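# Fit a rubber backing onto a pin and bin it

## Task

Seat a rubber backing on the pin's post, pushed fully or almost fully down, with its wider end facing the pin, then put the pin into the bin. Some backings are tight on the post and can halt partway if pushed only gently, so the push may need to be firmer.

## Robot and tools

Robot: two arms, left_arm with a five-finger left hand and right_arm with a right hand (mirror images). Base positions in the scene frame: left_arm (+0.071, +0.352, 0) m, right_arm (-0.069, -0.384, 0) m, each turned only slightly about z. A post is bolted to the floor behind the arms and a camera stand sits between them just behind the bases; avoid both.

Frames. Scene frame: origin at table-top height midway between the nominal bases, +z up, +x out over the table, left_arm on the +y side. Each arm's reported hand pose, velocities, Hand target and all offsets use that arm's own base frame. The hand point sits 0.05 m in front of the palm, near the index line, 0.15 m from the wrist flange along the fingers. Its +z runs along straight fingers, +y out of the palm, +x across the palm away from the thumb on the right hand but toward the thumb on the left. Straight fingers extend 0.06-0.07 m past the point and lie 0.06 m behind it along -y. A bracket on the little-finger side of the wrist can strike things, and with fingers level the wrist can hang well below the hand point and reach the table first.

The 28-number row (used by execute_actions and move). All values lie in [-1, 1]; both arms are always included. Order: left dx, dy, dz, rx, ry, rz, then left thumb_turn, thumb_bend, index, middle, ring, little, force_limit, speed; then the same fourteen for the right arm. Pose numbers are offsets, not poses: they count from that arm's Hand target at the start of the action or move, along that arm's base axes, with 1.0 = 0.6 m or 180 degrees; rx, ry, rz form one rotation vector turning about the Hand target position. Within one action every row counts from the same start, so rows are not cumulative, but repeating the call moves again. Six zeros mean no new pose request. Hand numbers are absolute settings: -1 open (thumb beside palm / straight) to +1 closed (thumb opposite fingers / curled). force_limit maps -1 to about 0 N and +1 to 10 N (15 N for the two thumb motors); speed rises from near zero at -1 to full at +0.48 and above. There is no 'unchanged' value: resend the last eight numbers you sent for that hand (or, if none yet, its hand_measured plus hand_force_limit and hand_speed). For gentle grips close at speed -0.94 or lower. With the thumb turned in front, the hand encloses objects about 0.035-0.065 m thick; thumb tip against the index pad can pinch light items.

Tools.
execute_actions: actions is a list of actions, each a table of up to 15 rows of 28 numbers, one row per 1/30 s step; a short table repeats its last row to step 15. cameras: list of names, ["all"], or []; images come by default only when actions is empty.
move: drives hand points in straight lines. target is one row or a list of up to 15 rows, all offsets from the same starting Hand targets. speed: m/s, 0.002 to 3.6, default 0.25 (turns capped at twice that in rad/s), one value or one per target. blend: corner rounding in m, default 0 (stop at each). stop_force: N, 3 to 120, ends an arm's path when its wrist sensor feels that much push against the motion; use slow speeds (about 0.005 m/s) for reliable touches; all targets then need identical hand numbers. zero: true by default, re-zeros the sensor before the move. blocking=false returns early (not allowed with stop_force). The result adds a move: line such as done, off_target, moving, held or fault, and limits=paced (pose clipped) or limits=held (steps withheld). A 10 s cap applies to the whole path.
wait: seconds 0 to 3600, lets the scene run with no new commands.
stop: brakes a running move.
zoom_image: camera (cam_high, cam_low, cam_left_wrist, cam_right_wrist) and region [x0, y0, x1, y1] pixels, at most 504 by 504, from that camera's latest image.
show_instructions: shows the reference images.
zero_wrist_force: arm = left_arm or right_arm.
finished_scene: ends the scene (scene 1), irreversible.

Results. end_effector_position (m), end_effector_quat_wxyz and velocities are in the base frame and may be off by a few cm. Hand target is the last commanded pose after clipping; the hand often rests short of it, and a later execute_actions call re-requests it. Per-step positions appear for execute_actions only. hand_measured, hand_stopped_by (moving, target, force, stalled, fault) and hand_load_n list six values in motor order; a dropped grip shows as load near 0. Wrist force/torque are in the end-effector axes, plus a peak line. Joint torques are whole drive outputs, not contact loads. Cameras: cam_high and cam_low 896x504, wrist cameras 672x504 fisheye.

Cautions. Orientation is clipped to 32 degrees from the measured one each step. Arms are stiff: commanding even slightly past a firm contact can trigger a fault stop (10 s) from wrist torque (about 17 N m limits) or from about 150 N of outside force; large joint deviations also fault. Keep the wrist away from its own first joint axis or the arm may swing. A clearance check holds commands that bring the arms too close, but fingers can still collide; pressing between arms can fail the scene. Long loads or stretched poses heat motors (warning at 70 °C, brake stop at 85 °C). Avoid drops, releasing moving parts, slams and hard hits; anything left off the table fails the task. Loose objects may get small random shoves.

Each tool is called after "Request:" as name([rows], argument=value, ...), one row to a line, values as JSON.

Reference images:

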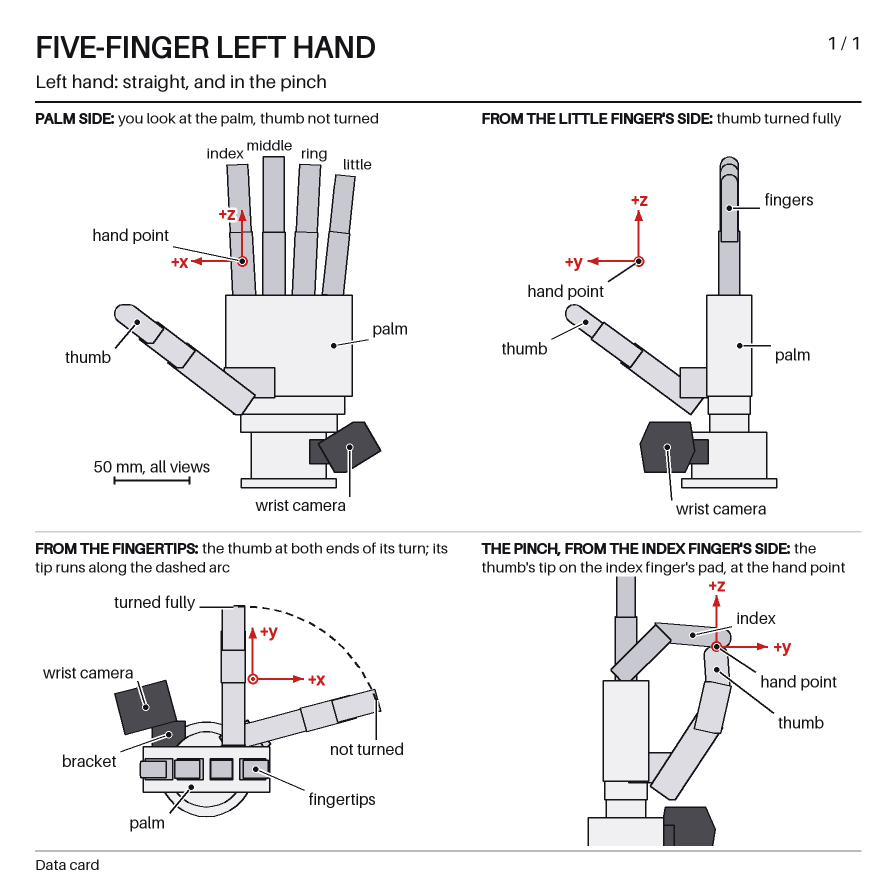

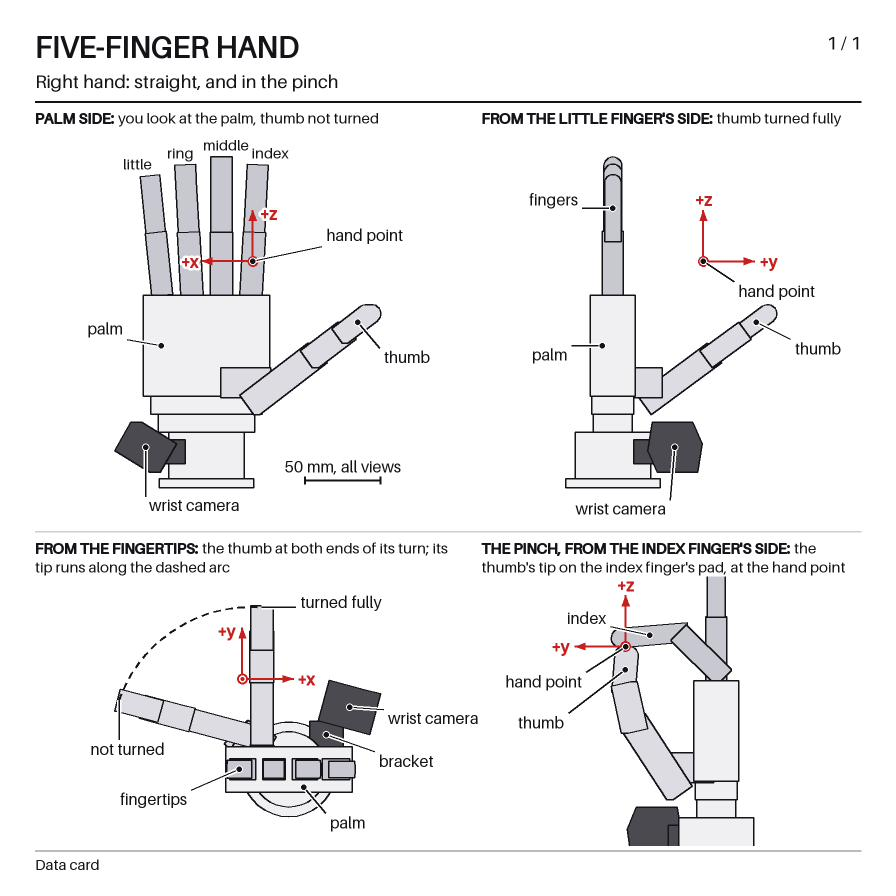

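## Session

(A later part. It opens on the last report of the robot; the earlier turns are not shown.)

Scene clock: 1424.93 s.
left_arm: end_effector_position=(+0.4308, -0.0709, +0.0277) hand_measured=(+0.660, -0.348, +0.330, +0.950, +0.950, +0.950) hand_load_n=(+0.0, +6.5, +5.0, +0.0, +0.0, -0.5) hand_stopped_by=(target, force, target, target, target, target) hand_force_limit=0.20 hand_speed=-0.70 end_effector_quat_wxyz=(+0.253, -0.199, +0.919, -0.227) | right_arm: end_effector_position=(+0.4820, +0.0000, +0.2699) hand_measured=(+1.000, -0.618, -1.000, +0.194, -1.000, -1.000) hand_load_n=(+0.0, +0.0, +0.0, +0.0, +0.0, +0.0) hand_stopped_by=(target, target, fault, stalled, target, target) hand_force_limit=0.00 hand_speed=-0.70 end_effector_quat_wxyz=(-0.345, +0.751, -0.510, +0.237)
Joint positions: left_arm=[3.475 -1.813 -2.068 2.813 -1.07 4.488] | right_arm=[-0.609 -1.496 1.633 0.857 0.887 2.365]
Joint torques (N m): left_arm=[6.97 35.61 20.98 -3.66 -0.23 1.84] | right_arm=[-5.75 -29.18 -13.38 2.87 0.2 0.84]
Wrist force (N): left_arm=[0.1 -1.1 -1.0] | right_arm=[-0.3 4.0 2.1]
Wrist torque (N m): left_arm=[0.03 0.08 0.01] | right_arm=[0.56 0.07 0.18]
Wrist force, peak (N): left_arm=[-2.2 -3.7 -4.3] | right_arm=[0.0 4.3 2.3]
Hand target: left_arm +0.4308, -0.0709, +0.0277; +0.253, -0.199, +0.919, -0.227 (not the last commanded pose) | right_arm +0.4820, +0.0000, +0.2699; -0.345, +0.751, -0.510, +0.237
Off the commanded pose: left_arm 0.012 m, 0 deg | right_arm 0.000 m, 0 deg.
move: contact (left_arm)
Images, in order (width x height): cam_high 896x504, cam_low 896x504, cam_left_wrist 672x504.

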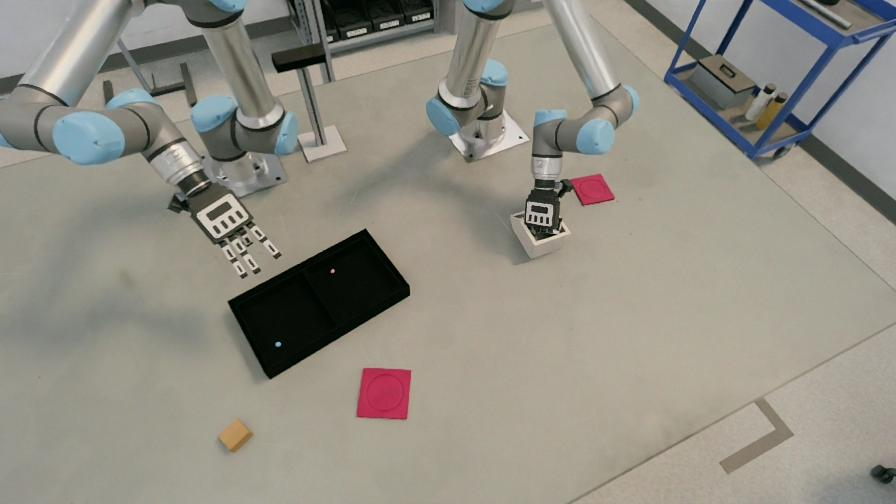

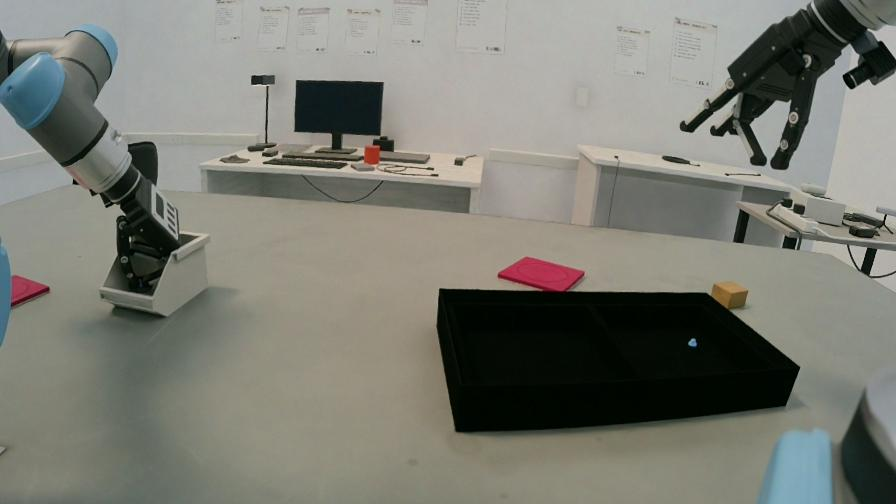

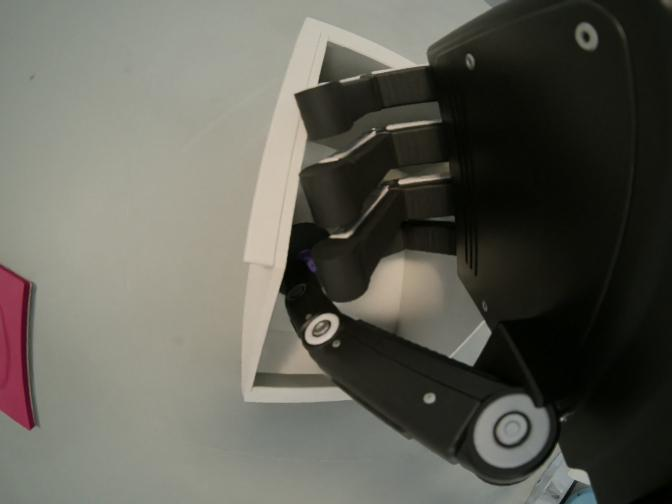

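Request:
move([
  [0,0,0.012,0,0,0,0.66,-0.34,0.33,0.95,0.95,0.95,0.2,-0.7,0,0,0,0,0,0,1,-0.62,-1,0.1,-1,-1,0.0,-0.7],
  [-0.007,0.005,0.012,0,0,-0.05,0.66,-0.34,0.33,0.95,0.95,0.95,0.2,-0.7,0,0,0,0,0,0,1,-0.62,-1,0.1,-1,-1,0.0,-0.7],
], speed=0.03, cameras=["cam_low","cam_left_wrist","cam_high"])

Request:
zoom_image(camera="cam_low", region=[60, 130, 220, 330])

Request:
zoom_image(camera="cam_left_wrist", region=[180, 0, 516, 400])

Request:
zoom_image(camera="cam_high", region=[480, 150, 620, 290])

Scene clock: 1431.07 s.
left_arm: end_effector_position=(+0.4266, -0.0679, +0.0349) hand_measured=(+0.660, -0.348, +0.330, +0.950, +0.950, +0.950) hand_load_n=(+0.0, +6.5, +5.0, +0.0, +0.0, +0.0) hand_stopped_by=(target, force, target, target, target, target) hand_force_limit=0.20 hand_speed=-0.70 end_effector_quat_wxyz=(+0.235, -0.127, +0.932, -0.246) | right_arm: end_effector_position=(+0.4820, +0.0000, +0.2699) hand_measured=(+1.000, -0.618, -1.000, +0.194, -1.000, -1.000) hand_load_n=(+0.0, +0.0, +0.0, +0.0, +0.0, -0.5) hand_stopped_by=(target, target, fault, stalled, target, target) hand_force_limit=0.00 hand_speed=-0.70 end_effector_quat_wxyz=(-0.345, +0.751, -0.510, +0.237)
Joint positions: left_arm=[3.526 -1.835 -2.049 2.701 -0.98 4.707] | right_arm=[-0.609 -1.496 1.633 0.857 0.887 2.365]
Joint torques (N m): left_arm=[9.4 18.29 20.86 -3.96 2.1 1.97] | right_arm=[-5.78 -29.79 -13.92 3.04 0.26 0.76]
Wrist force (N): left_arm=[0.9 0.3 1.3] | right_arm=[-0.1 4.1 1.9]
Wrist torque (N m): left_arm=[0.03 0.07 0.03] | right_arm=[0.58 0.04 0.19]
Wrist force, peak (N): left_arm=[1.2 0.4 1.3] | right_arm=[-0.3 4.3 2.5]
Hand target: left_arm +0.4266, -0.0679, +0.0349; +0.235, -0.127, +0.932, -0.246 | right_arm +0.4820, +0.0000, +0.2699; -0.345, +0.751, -0.510, +0.237
Off the commanded pose: left_arm 0.000 m, 0 deg | right_arm 0.000 m, 0 deg.
move: done
Images, in order (width x height): cam_high 896x504, cam_low 896x504, cam_left_wrist 672x504.

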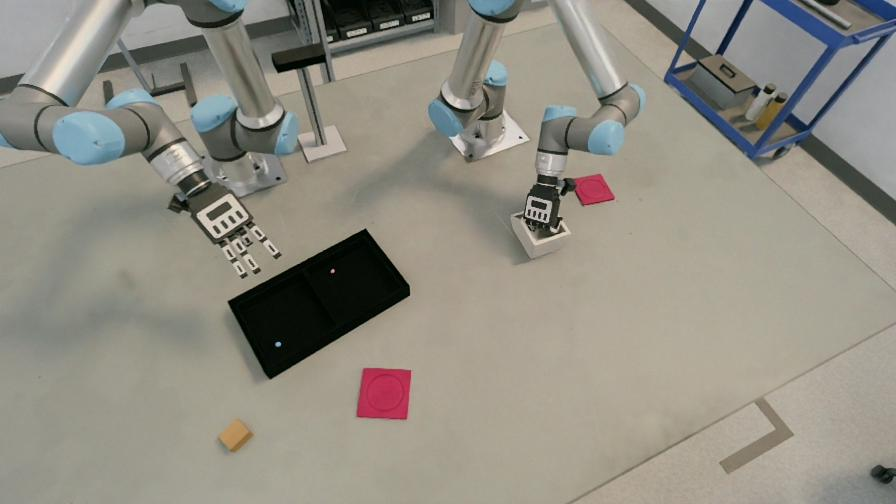

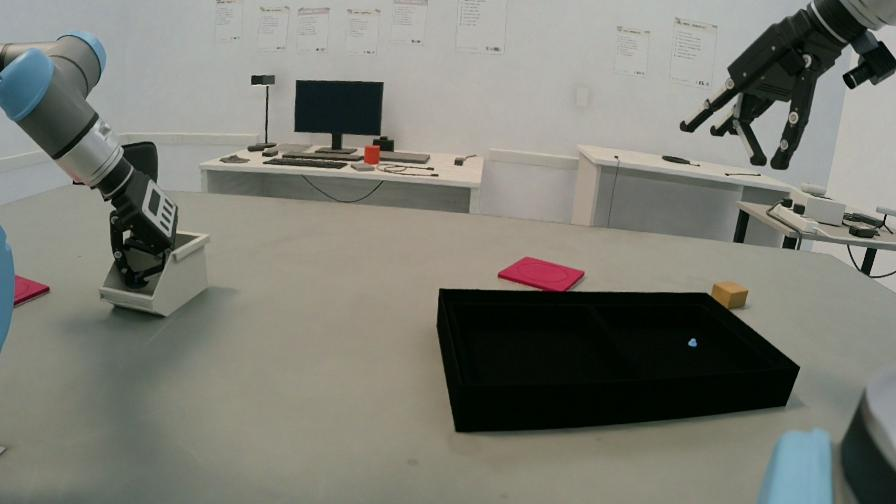

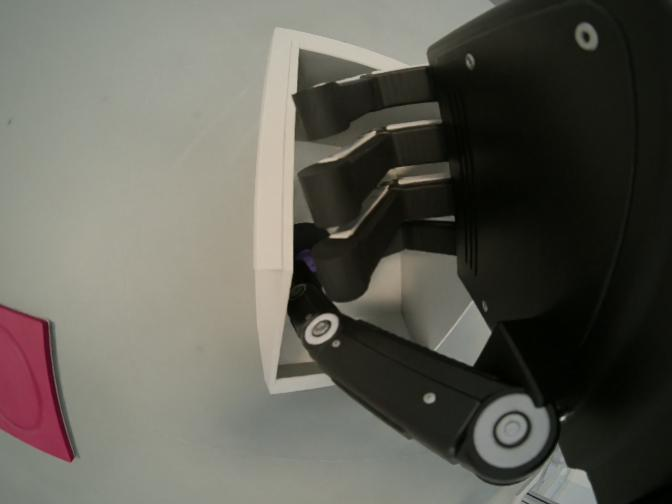

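Scaled by 2.520.

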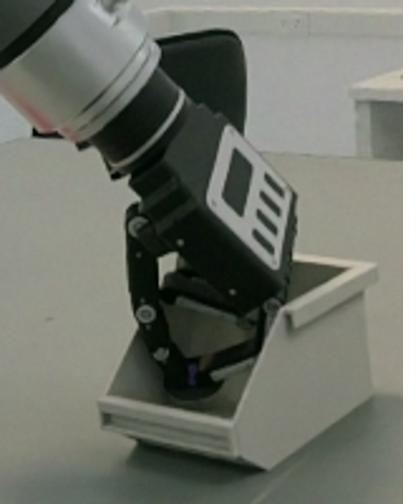

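Scaled by 1.260 from the camera's image (finer frame: 960x720).

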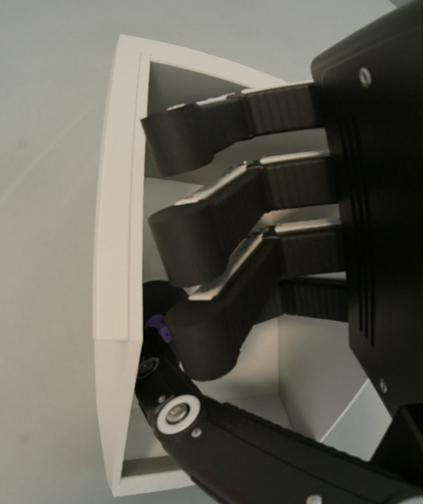

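Scaled by 3.600.

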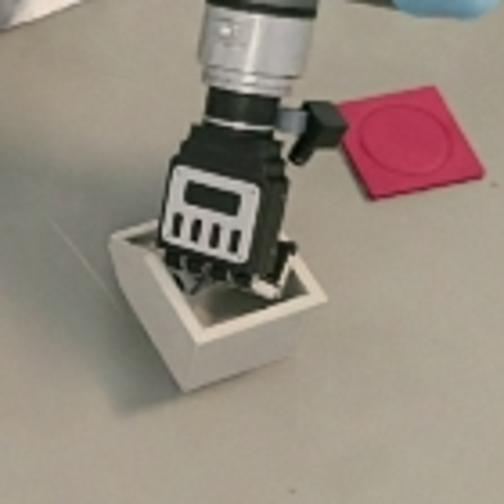

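Request:
move(target=[0,0,-0.035,0,0,0,0.66,-0.34,0.33,0.95,0.95,0.95,0.2,-0.7,0,0,0,0,0,0,1,-0.62,-1,0.1,-1,-1,0.0,-0.7], speed=0.01, stop_force=3.5, cameras=["cam_low","cam_left_wrist","cam_high"])

Request:
zoom_image(camera="cam_low", region=[60, 130, 220, 330])

Request:
zoom_image(camera="cam_left_wrist", region=[180, 0, 516, 400])

Request:
zoom_image(camera="cam_high", region=[480, 150, 620, 290])

Scene clock: 1435.03 s.
left_arm: end_effector_position=(+0.4266, -0.0679, +0.0208) hand_measured=(+0.660, -0.348, +0.330, +0.950, +0.950, +0.950) hand_load_n=(+0.0, +6.0, +5.5, +0.0, +0.0, +0.0) hand_stopped_by=(target, force, target, target, target, target) hand_force_limit=0.20 hand_speed=-0.70 end_effector_quat_wxyz=(+0.235, -0.127, +0.932, -0.246) | right_arm: end_effector_position=(+0.4820, +0.0000, +0.2699) hand_measured=(+1.000, -0.618, -1.000, +0.194, -1.000, -1.000) hand_load_n=(+0.0, +0.0, +0.0, +0.0, +0.0, +0.0) hand_stopped_by=(target, target, fault, stalled, target, target) hand_force_limit=0.00 hand_speed=-0.70 end_effector_quat_wxyz=(-0.345, +0.751, -0.510, +0.237)
Joint positions: left_arm=[3.526 -1.86 -2.062 2.74 -0.98 4.707] | right_arm=[-0.609 -1.496 1.633 0.857 0.887 2.365]
Joint torques (N m): left_arm=[8.1 38.03 21.04 -4 1.51 1.89] | right_arm=[-7.83 -28.94 -13.95 3.04 0.24 0.87]
Wrist force (N): left_arm=[0.8 0.2 0.7] | right_arm=[-0.1 4.0 2.2]
Wrist torque (N m): left_arm=[0.05 0.09 0.01] | right_arm=[0.57 0.04 0.19]
Wrist force, peak (N): left_arm=[0.4 -2.2 -1.9] | right_arm=[0.0 4.4 2.2]
Hand target: left_arm +0.4266, -0.0679, +0.0208; +0.235, -0.127, +0.932, -0.246 (not the last commanded pose) | right_arm +0.4820, +0.0000, +0.2699; -0.345, +0.751, -0.510, +0.237
Off the commanded pose: left_arm 0.007 m, 0 deg | right_arm 0.000 m, 0 deg.
move: contact (left_arm)
Images, in order (width x height): cam_high 896x504, cam_low 896x504, cam_left_wrist 672x504.

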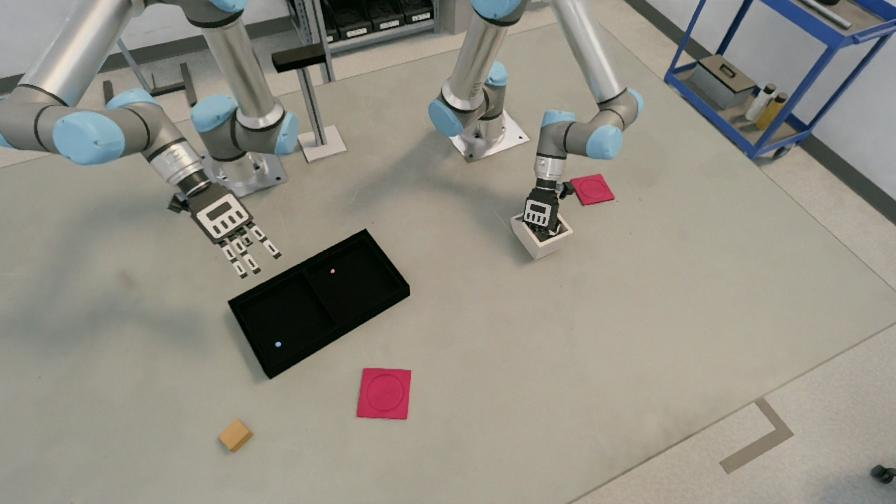

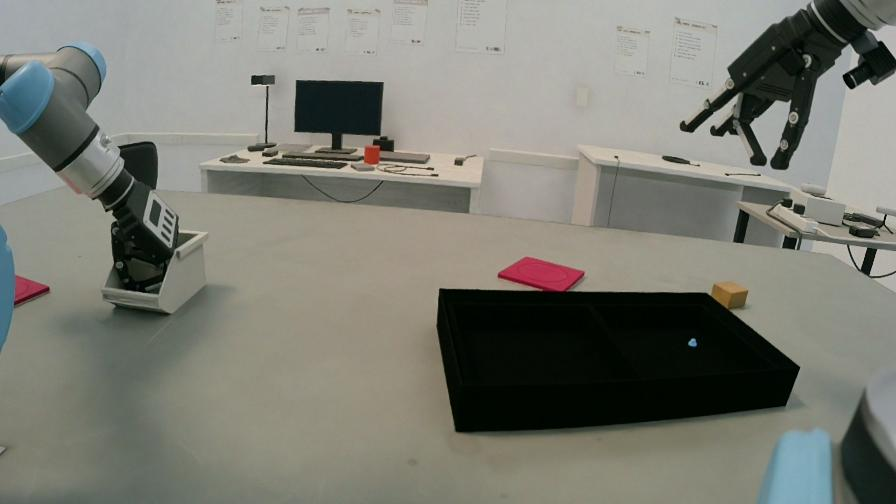

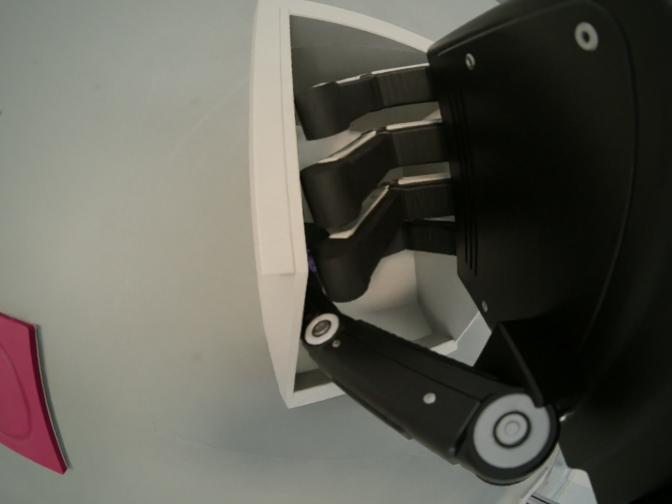

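Scaled by 2.520.

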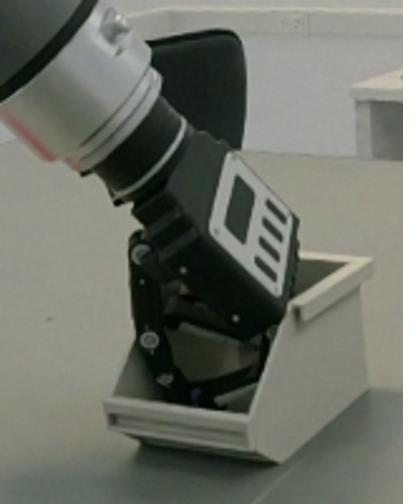

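Scaled by 1.260 from the camera's image (finer frame: 960x720).

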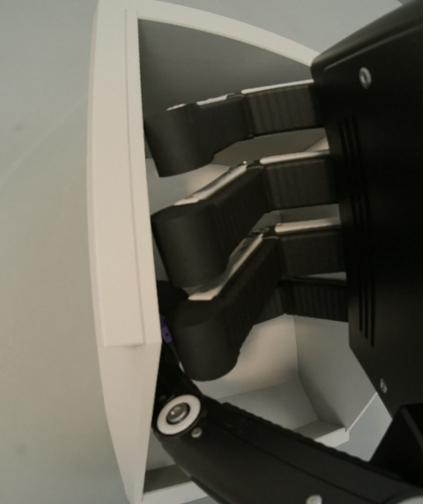

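Scaled by 3.600.

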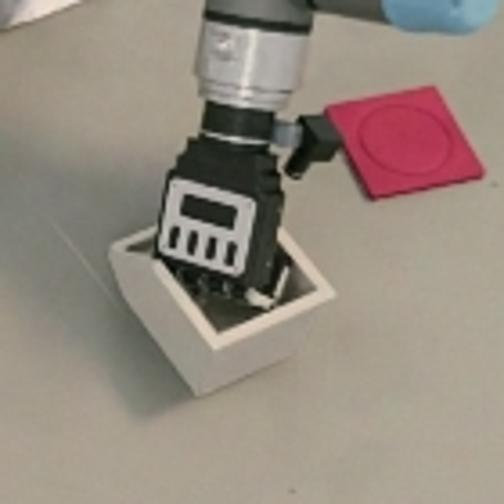

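Request:
zoom_image(camera="cam_low", region=[95, 240, 185, 320])

Request:
zoom_image(camera="cam_left_wrist", region=[280, 200, 400, 340])

Scaled by 5.600.

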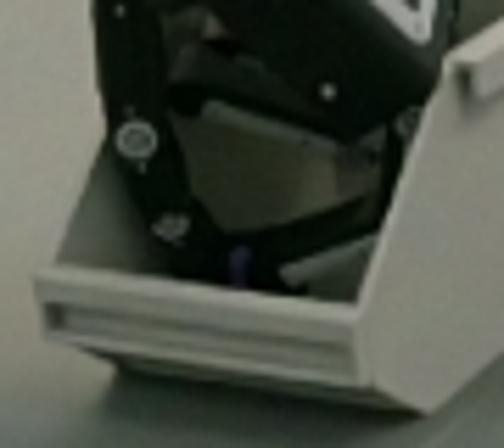

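Scaled by 3.600 from the camera's image (finer frame: 960x720).

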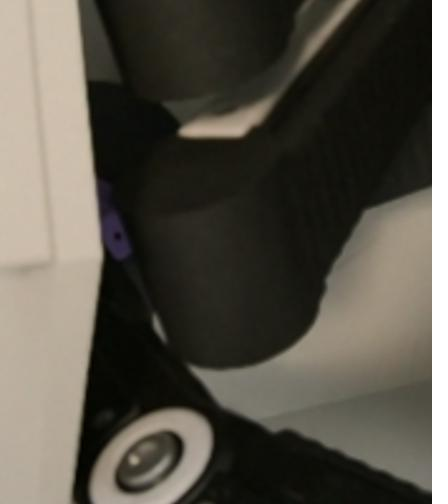

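Request:
move(target=[0,0,-0.016,0,0,0,0.66,-0.34,0.33,0.95,0.95,0.95,0.2,-0.7,0,0,0,0,0,0,1,-0.62,-1,0.1,-1,-1,0.0,-0.7], speed=0.005, stop_force=4.5, cameras=["cam_low","cam_left_wrist","cam_high"])

Request:
zoom_image(camera="cam_low", region=[95, 240, 185, 320])

Request:
zoom_image(camera="cam_left_wrist", region=[180, 0, 516, 400])

Request:
zoom_image(camera="cam_high", region=[480, 150, 620, 290])

Scene clock: 1439.93 s.
left_arm: end_effector_position=(+0.4266, -0.0679, +0.0194) hand_measured=(+0.660, -0.348, +0.330, +0.950, +0.950, +0.950) hand_load_n=(+0.5, +6.0, +5.0, +0.0, +0.0, +0.0) hand_stopped_by=(target, force, target, target, target, target) hand_force_limit=0.20 hand_speed=-0.70 end_effector_quat_wxyz=(+0.235, -0.127, +0.932, -0.246) | right_arm: end_effector_position=(+0.4820, +0.0000, +0.2699) hand_measured=(+1.000, -0.618, -1.000, +0.194, -1.000, -1.000) hand_load_n=(+0.0, +0.0, +0.0, +0.0, -0.5, +0.0) hand_stopped_by=(target, target, fault, stalled, target, target) hand_force_limit=0.00 hand_speed=-0.70 end_effector_quat_wxyz=(-0.345, +0.751, -0.510, +0.237)
Joint positions: left_arm=[3.526 -1.863 -2.064 2.744 -0.98 4.707] | right_arm=[-0.609 -1.496 1.633 0.857 0.887 2.365]
Joint torques (N m): left_arm=[3.02 36.44 20.15 -3.89 1.28 1.72] | right_arm=[-5.57 -28.34 -14.23 2.87 0.42 0.95]
Wrist force (N): left_arm=[0.5 -1.7 -0.6] | right_arm=[-0.2 3.9 2.3]
Wrist torque (N m): left_arm=[0.02 0.08 0.00] | right_arm=[0.55 0.04 0.17]
Wrist force, peak (N): left_arm=[0.3 -3.2 -3.3] | right_arm=[0.0 4.3 2.3]
Hand target: left_arm +0.4266, -0.0679, +0.0194; +0.235, -0.127, +0.932, -0.246 (not the last commanded pose) | right_arm +0.4820, +0.0000, +0.2699; -0.345, +0.751, -0.510, +0.237
Off the commanded pose: left_arm 0.008 m, 0 deg | right_arm 0.000 m, 0 deg.
move: contact (left_arm)
Images, in order (width x height): cam_high 896x504, cam_low 896x504, cam_left_wrist 672x504.

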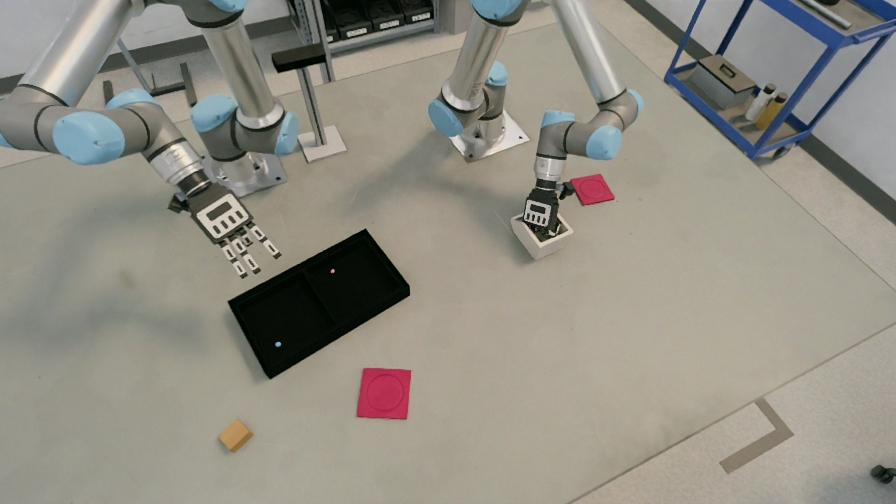

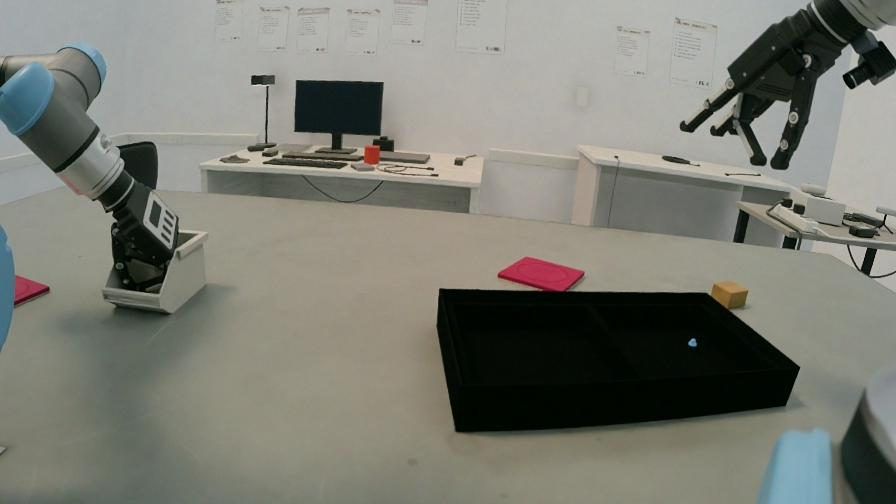

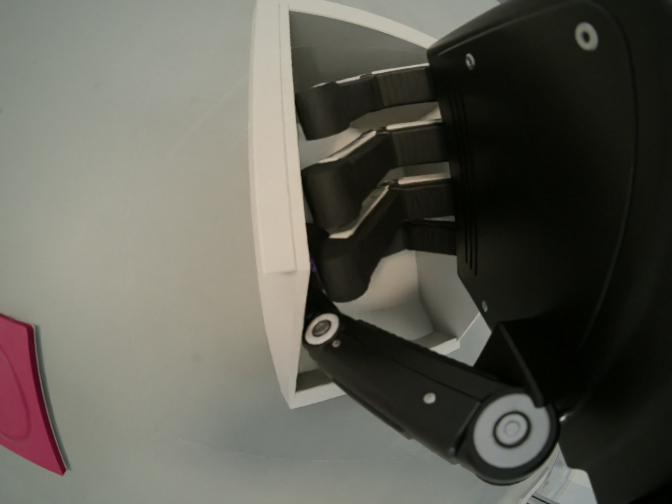

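Scaled by 5.600.

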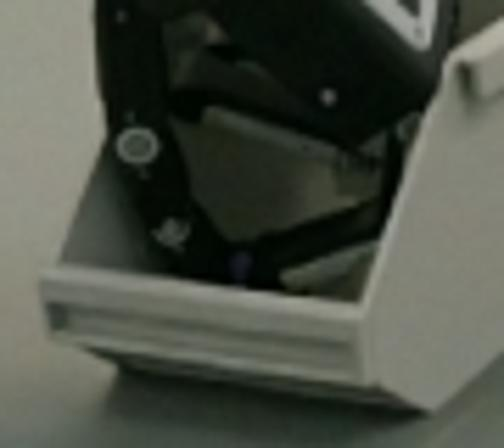

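Scaled by 1.260 from the camera's image (finer frame: 960x720).

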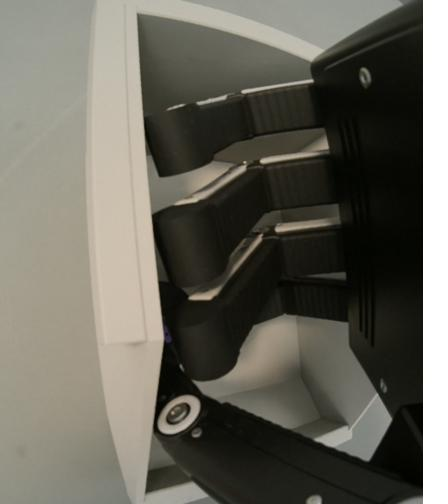

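Scaled by 3.600.

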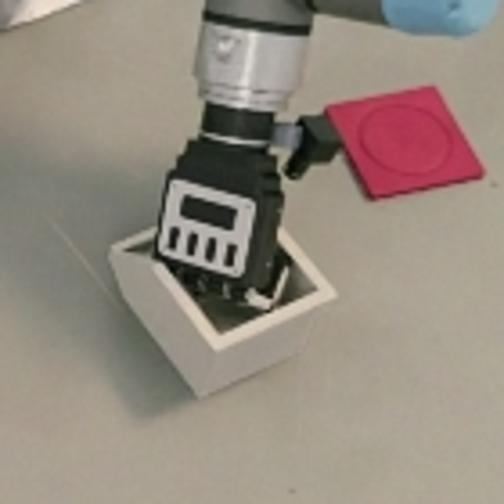

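Request:
move([
  [0,0,0.004,0,0,0,0.66,-0.34,0.33,0.95,0.95,0.95,0.2,-0.7,0,0,0,0,0,0,1,-0.62,-1,0.1,-1,-1,0.0,-0.7],
  [0,-0.0075,0.004,0,0,0,0.66,-0.34,0.33,0.95,0.95,0.95,0.2,-0.7,0,0,0,0,0,0,1,-0.62,-1,0.1,-1,-1,0.0,-0.7],
], speed=0.02)

Request:
move(target=[0,0,-0.02,0,0,0,0.66,-0.34,0.33,0.95,0.95,0.95,0.2,-0.7,0,0,0,0,0,0,1,-0.62,-1,0.1,-1,-1,0.0,-0.7], speed=0.005, stop_force=4.5, cameras=["cam_low","cam_left_wrist","cam_high"])

Request:
zoom_image(camera="cam_low", region=[95, 220, 215, 320])

Request:
zoom_image(camera="cam_left_wrist", region=[180, 0, 516, 400])

Scene clock: 1442.73 s.
left_arm: end_effector_position=(+0.4266, -0.0724, +0.0218) hand_measured=(+0.660, -0.348, +0.330, +0.950, +0.950, +0.950) hand_load_n=(+0.0, +6.5, +5.0, +0.0, +0.0, +0.0) hand_stopped_by=(target, force, target, target, target, target) hand_force_limit=0.20 hand_speed=-0.70 end_effector_quat_wxyz=(+0.235, -0.127, +0.932, -0.246) | right_arm: end_effector_position=(+0.4820, +0.0000, +0.2699) hand_measured=(+1.000, -0.618, -1.000, +0.194, -1.000, -1.000) hand_load_n=(+0.0, +0.0, +0.0, +0.0, +0.0, +0.0) hand_stopped_by=(target, target, fault, stalled, target, target) hand_force_limit=0.00 hand_speed=-0.70 end_effector_quat_wxyz=(-0.345, +0.751, -0.510, +0.237)
Joint positions: left_arm=[3.512 -1.857 -2.061 2.744 -0.985 4.692] | right_arm=[-0.609 -1.496 1.633 0.857 0.887 2.365]
Joint torques (N m): left_arm=[-5.07 37.54 20.6 0.74 -0.81 -1.61] | right_arm=[-5.57 -29.09 -13.24 2.92 0.13 0.89]
Wrist force (N): left_arm=[0.8 0.5 0.9] | right_arm=[-0.3 3.9 2.1]
Wrist torque (N m): left_arm=[0.06 0.08 0.01] | right_arm=[0.56 0.06 0.17]
Wrist force, peak (N): left_arm=[0.6 -1.9 -0.6] | right_arm=[-0.3 4.2 2.4]
Hand target: left_arm +0.4266, -0.0724, +0.0218; +0.235, -0.127, +0.932, -0.246 | right_arm +0.4820, +0.0000, +0.2699; -0.345, +0.751, -0.510, +0.237
Off the commanded pose: left_arm 0.000 m, 0 deg | right_arm 0.000 m, 0 deg.
move: done

Scene clock: 1444.67 s.
left_arm: end_effector_position=(+0.4266, -0.0724, +0.0181) hand_measured=(+0.660, -0.348, +0.330, +0.950, +0.950, +0.950) hand_load_n=(+0.5, +5.5, +5.0, +0.0, +0.0, +0.0) hand_stopped_by=(target, force, target, target, target, target) hand_force_limit=0.20 hand_speed=-0.70 end_effector_quat_wxyz=(+0.235, -0.127, +0.932, -0.246) | right_arm: end_effector_position=(+0.4820, +0.0000, +0.2699) hand_measured=(+1.000, -0.618, -1.000, +0.194, -1.000, -1.000) hand_load_n=(+0.0, +0.0, +0.0, +0.0, +0.0, +0.0) hand_stopped_by=(target, target, fault, stalled, target, target) hand_force_limit=0.00 hand_speed=-0.70 end_effector_quat_wxyz=(-0.345, +0.751, -0.510, +0.237)
Joint positions: left_arm=[3.512 -1.864 -2.064 2.754 -0.985 4.692] | right_arm=[-0.609 -1.496 1.633 0.857 0.887 2.365]
Joint torques (N m): left_arm=[-4.71 36.11 20.96 -3.82 -0.54 -1.67] | right_arm=[-5.18 -28.77 -12.53 3.01 0.2 0.99]
Wrist force (N): left_arm=[0.7 -1.6 -0.4] | right_arm=[-0.3 3.9 2.4]
Wrist torque (N m): left_arm=[0.00 0.07 0.01] | right_arm=[0.54 0.06 0.17]
Wrist force, peak (N): left_arm=[0.0 -2.9 -3.0] | right_arm=[-0.4 4.2 2.4]
Hand target: left_arm +0.4266, -0.0724, +0.0181; +0.235, -0.127, +0.932, -0.246 (not the last commanded pose) | right_arm +0.4820, +0.0000, +0.2699; -0.345, +0.751, -0.510, +0.237
Off the commanded pose: left_arm 0.008 m, 0 deg | right_arm 0.000 m, 0 deg.
move: contact (left_arm)
Images, in order (width x height): cam_high 896x504, cam_low 896x504, cam_left_wrist 672x504.

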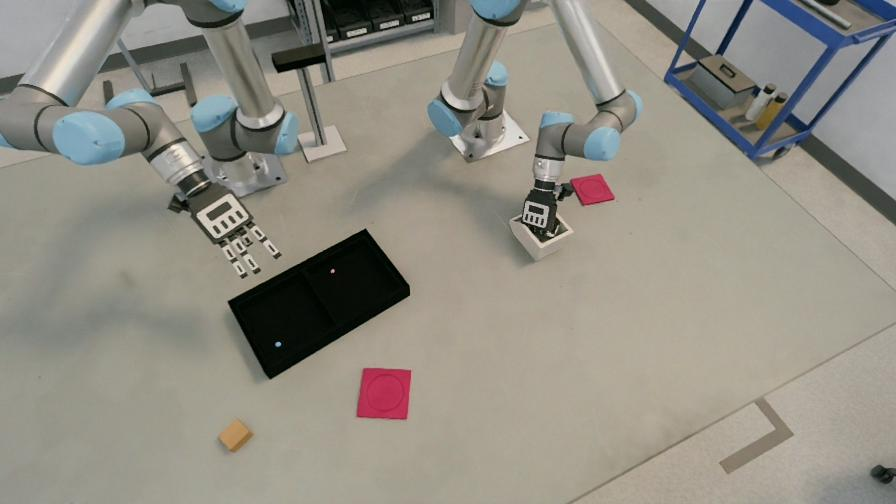

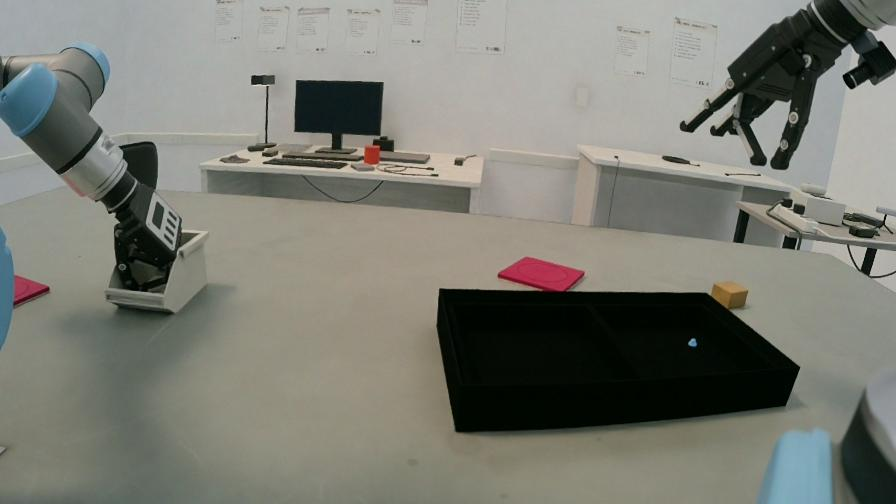

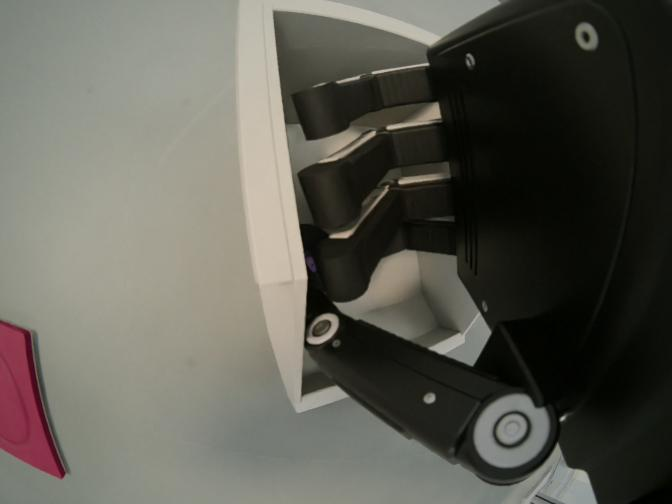

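Scaled by 4.200.

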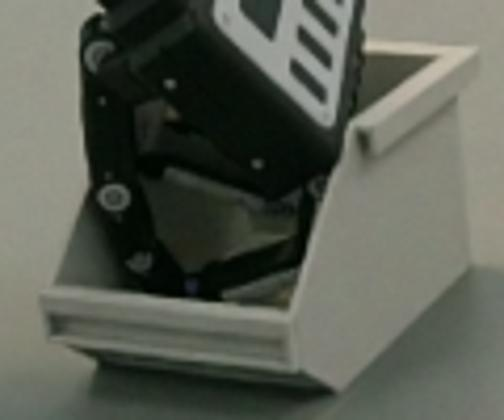

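Scaled by 1.260 from the camera's image (finer frame: 960x720).

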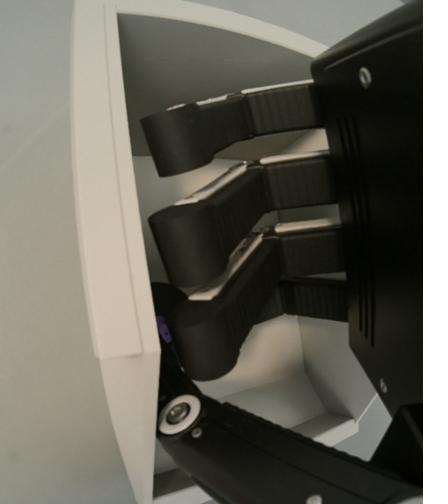

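Request:
move(target=[0,0,0,0,0,0,0.66,-0.34,0.28,0.95,0.95,0.95,0.2,-0.92,0,0,0,0,0,0,1,-0.62,-1,0.1,-1,-1,0.0,-0.7], speed=0.01, cameras=["cam_low","cam_left_wrist"])

Request:
zoom_image(camera="cam_low", region=[95, 240, 185, 320])

Request:
zoom_image(camera="cam_left_wrist", region=[280, 200, 400, 340])

Scene clock: 1446.93 s.
left_arm: end_effector_position=(+0.4266, -0.0724, +0.0181) hand_measured=(+0.660, -0.346, +0.280, +0.950, +0.950, +0.950) hand_load_n=(+0.0, +0.0, +0.0, +0.0, +0.0, +0.0) hand_stopped_by=(target, force, target, target, target, target) hand_force_limit=0.20 hand_speed=-0.92 end_effector_quat_wxyz=(+0.235, -0.127, +0.932, -0.246) | right_arm: end_effector_position=(+0.4820, +0.0000, +0.2699) hand_measured=(+1.000, -0.618, -1.000, +0.194, -1.000, -1.000) hand_load_n=(+0.0, +0.0, +0.0, +0.0, +0.0, +0.0) hand_stopped_by=(target, target, fault, stalled, target, target) hand_force_limit=0.00 hand_speed=-0.70 end_effector_quat_wxyz=(-0.345, +0.751, -0.510, +0.237)
Joint positions: left_arm=[3.512 -1.864 -2.064 2.754 -0.985 4.692] | right_arm=[-0.609 -1.496 1.633 0.857 0.887 2.365]
Joint torques (N m): left_arm=[-1.48 37.3 19.43 -3.69 -0.52 -1.65] | right_arm=[-5.71 -29.04 -14.6 2.88 0.33 0.77]
Wrist force (N): left_arm=[1.0 0.3 1.0] | right_arm=[0.1 3.9 2.1]
Wrist torque (N m): left_arm=[0.02 0.06 0.03] | right_arm=[0.55 0.00 0.20]
Wrist force, peak (N): left_arm=[0.7 -1.8 -0.5] | right_arm=[-0.4 4.3 2.4]
Hand target: left_arm +0.4266, -0.0724, +0.0181; +0.235, -0.127, +0.932, -0.246 | right_arm +0.4820, +0.0000, +0.2699; -0.345, +0.751, -0.510, +0.237
Off the commanded pose: left_arm 0.000 m, 0 deg | right_arm 0.000 m, 0 deg.
move: done

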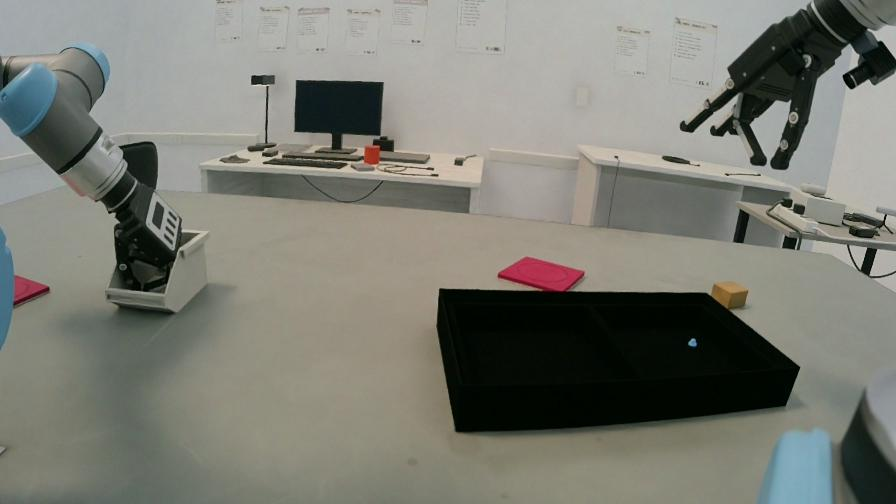

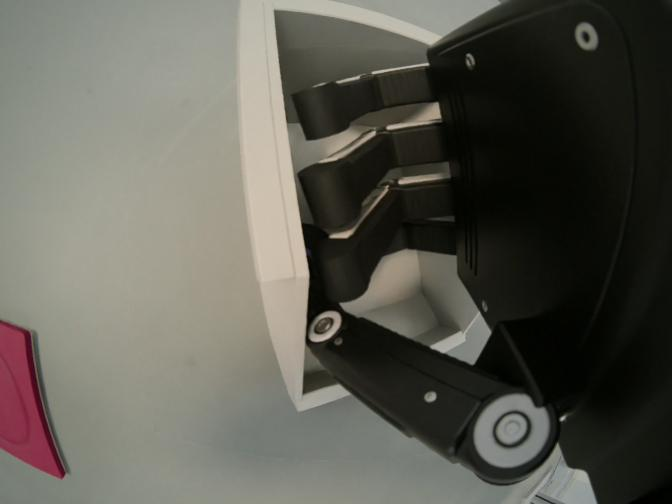

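Scaled by 5.600.

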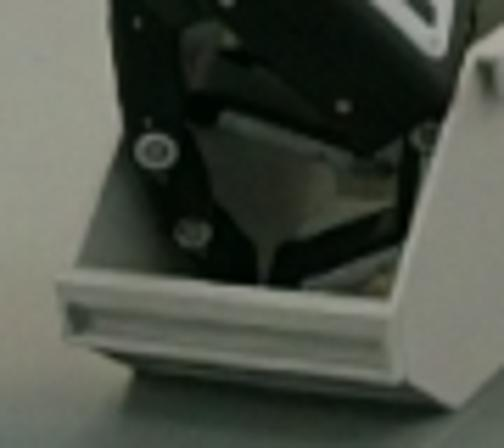

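Scaled by 3.600 from the camera's image (finer frame: 960x720).

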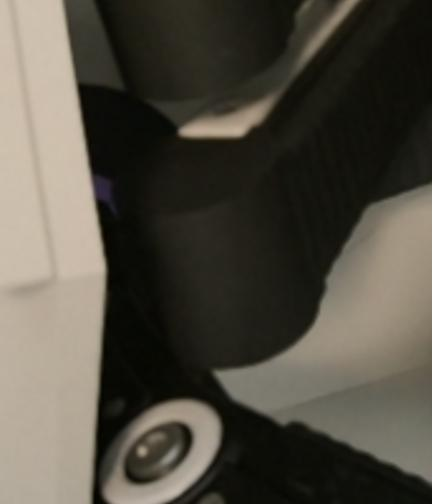

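Request:
move(target=[0,0,0.025,0,0,0,0.66,-0.34,0.28,0.95,0.95,0.95,0.2,-0.92,0,0,0,0,0,0,1,-0.62,-1,0.1,-1,-1,0.0,-0.7], speed=0.01, cameras=["cam_low","cam_left_wrist"])

Request:
zoom_image(camera="cam_low", region=[95, 240, 185, 320])

Request:
zoom_image(camera="cam_left_wrist", region=[200, 130, 440, 370])

Scene clock: 1449.83 s.
left_arm: end_effector_position=(+0.4266, -0.0724, +0.0330) hand_measured=(+0.660, -0.346, +0.280, +0.950, +0.950, +0.950) hand_load_n=(+0.0, +0.0, +0.0, +0.0, +0.0, +0.0) hand_stopped_by=(target, force, target, target, target, target) hand_force_limit=0.20 hand_speed=-0.92 end_effector_quat_wxyz=(+0.235, -0.127, +0.932, -0.246) | right_arm: end_effector_position=(+0.4820, +0.0000, +0.2699) hand_measured=(+1.000, -0.618, -1.000, +0.194, -1.000, -1.000) hand_load_n=(+0.0, +0.0, +0.0, +0.0, +0.0, +0.0) hand_stopped_by=(target, target, fault, stalled, target, target) hand_force_limit=0.00 hand_speed=-0.70 end_effector_quat_wxyz=(-0.345, +0.751, -0.510, +0.237)
Joint positions: left_arm=[3.512 -1.836 -2.051 2.713 -0.985 4.692] | right_arm=[-0.609 -1.496 1.633 0.857 0.887 2.365]
Joint torques (N m): left_arm=[-0.58 38.27 20.53 -4.21 -0.46 -1.65] | right_arm=[-6.02 -28.78 -13.88 3.03 0.06 1.05]
Wrist force (N): left_arm=[0.7 0.4 1.2] | right_arm=[0.0 4.2 2.0]
Wrist torque (N m): left_arm=[0.02 0.10 0.02] | right_arm=[0.60 0.02 0.20]
Wrist force, peak (N): left_arm=[1.0 0.3 1.2] | right_arm=[-0.1 4.4 2.2]
Hand target: left_arm +0.4266, -0.0724, +0.0331; +0.235, -0.127, +0.932, -0.246 | right_arm +0.4820, +0.0000, +0.2699; -0.345, +0.751, -0.510, +0.237
Off the commanded pose: left_arm 0.000 m, 0 deg | right_arm 0.000 m, 0 deg.
move: done

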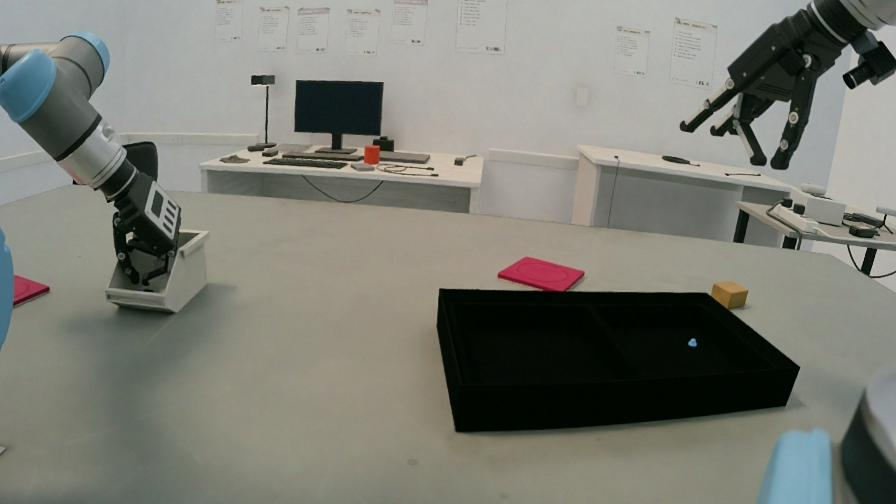

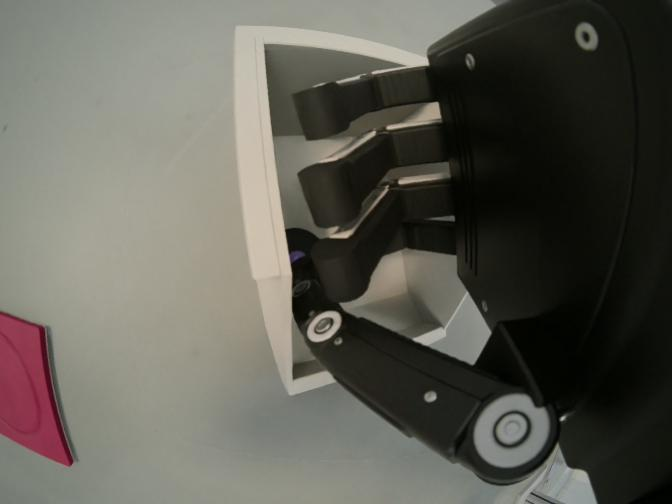

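Scaled by 5.600.

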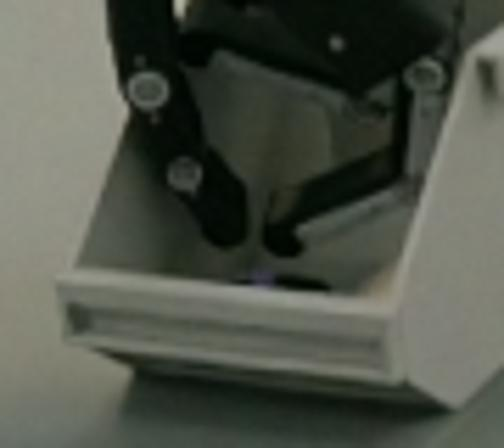

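Scaled by 2.100 from the camera's image (finer frame: 960x720).

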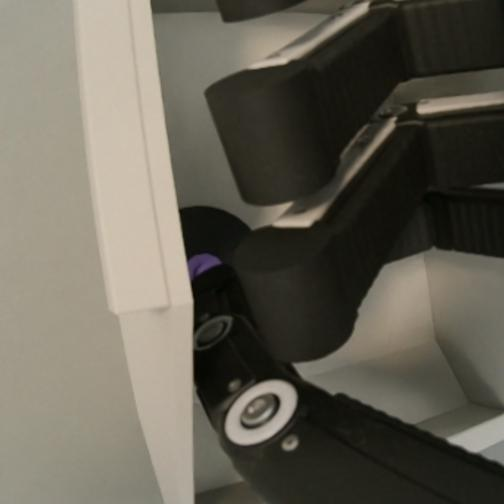

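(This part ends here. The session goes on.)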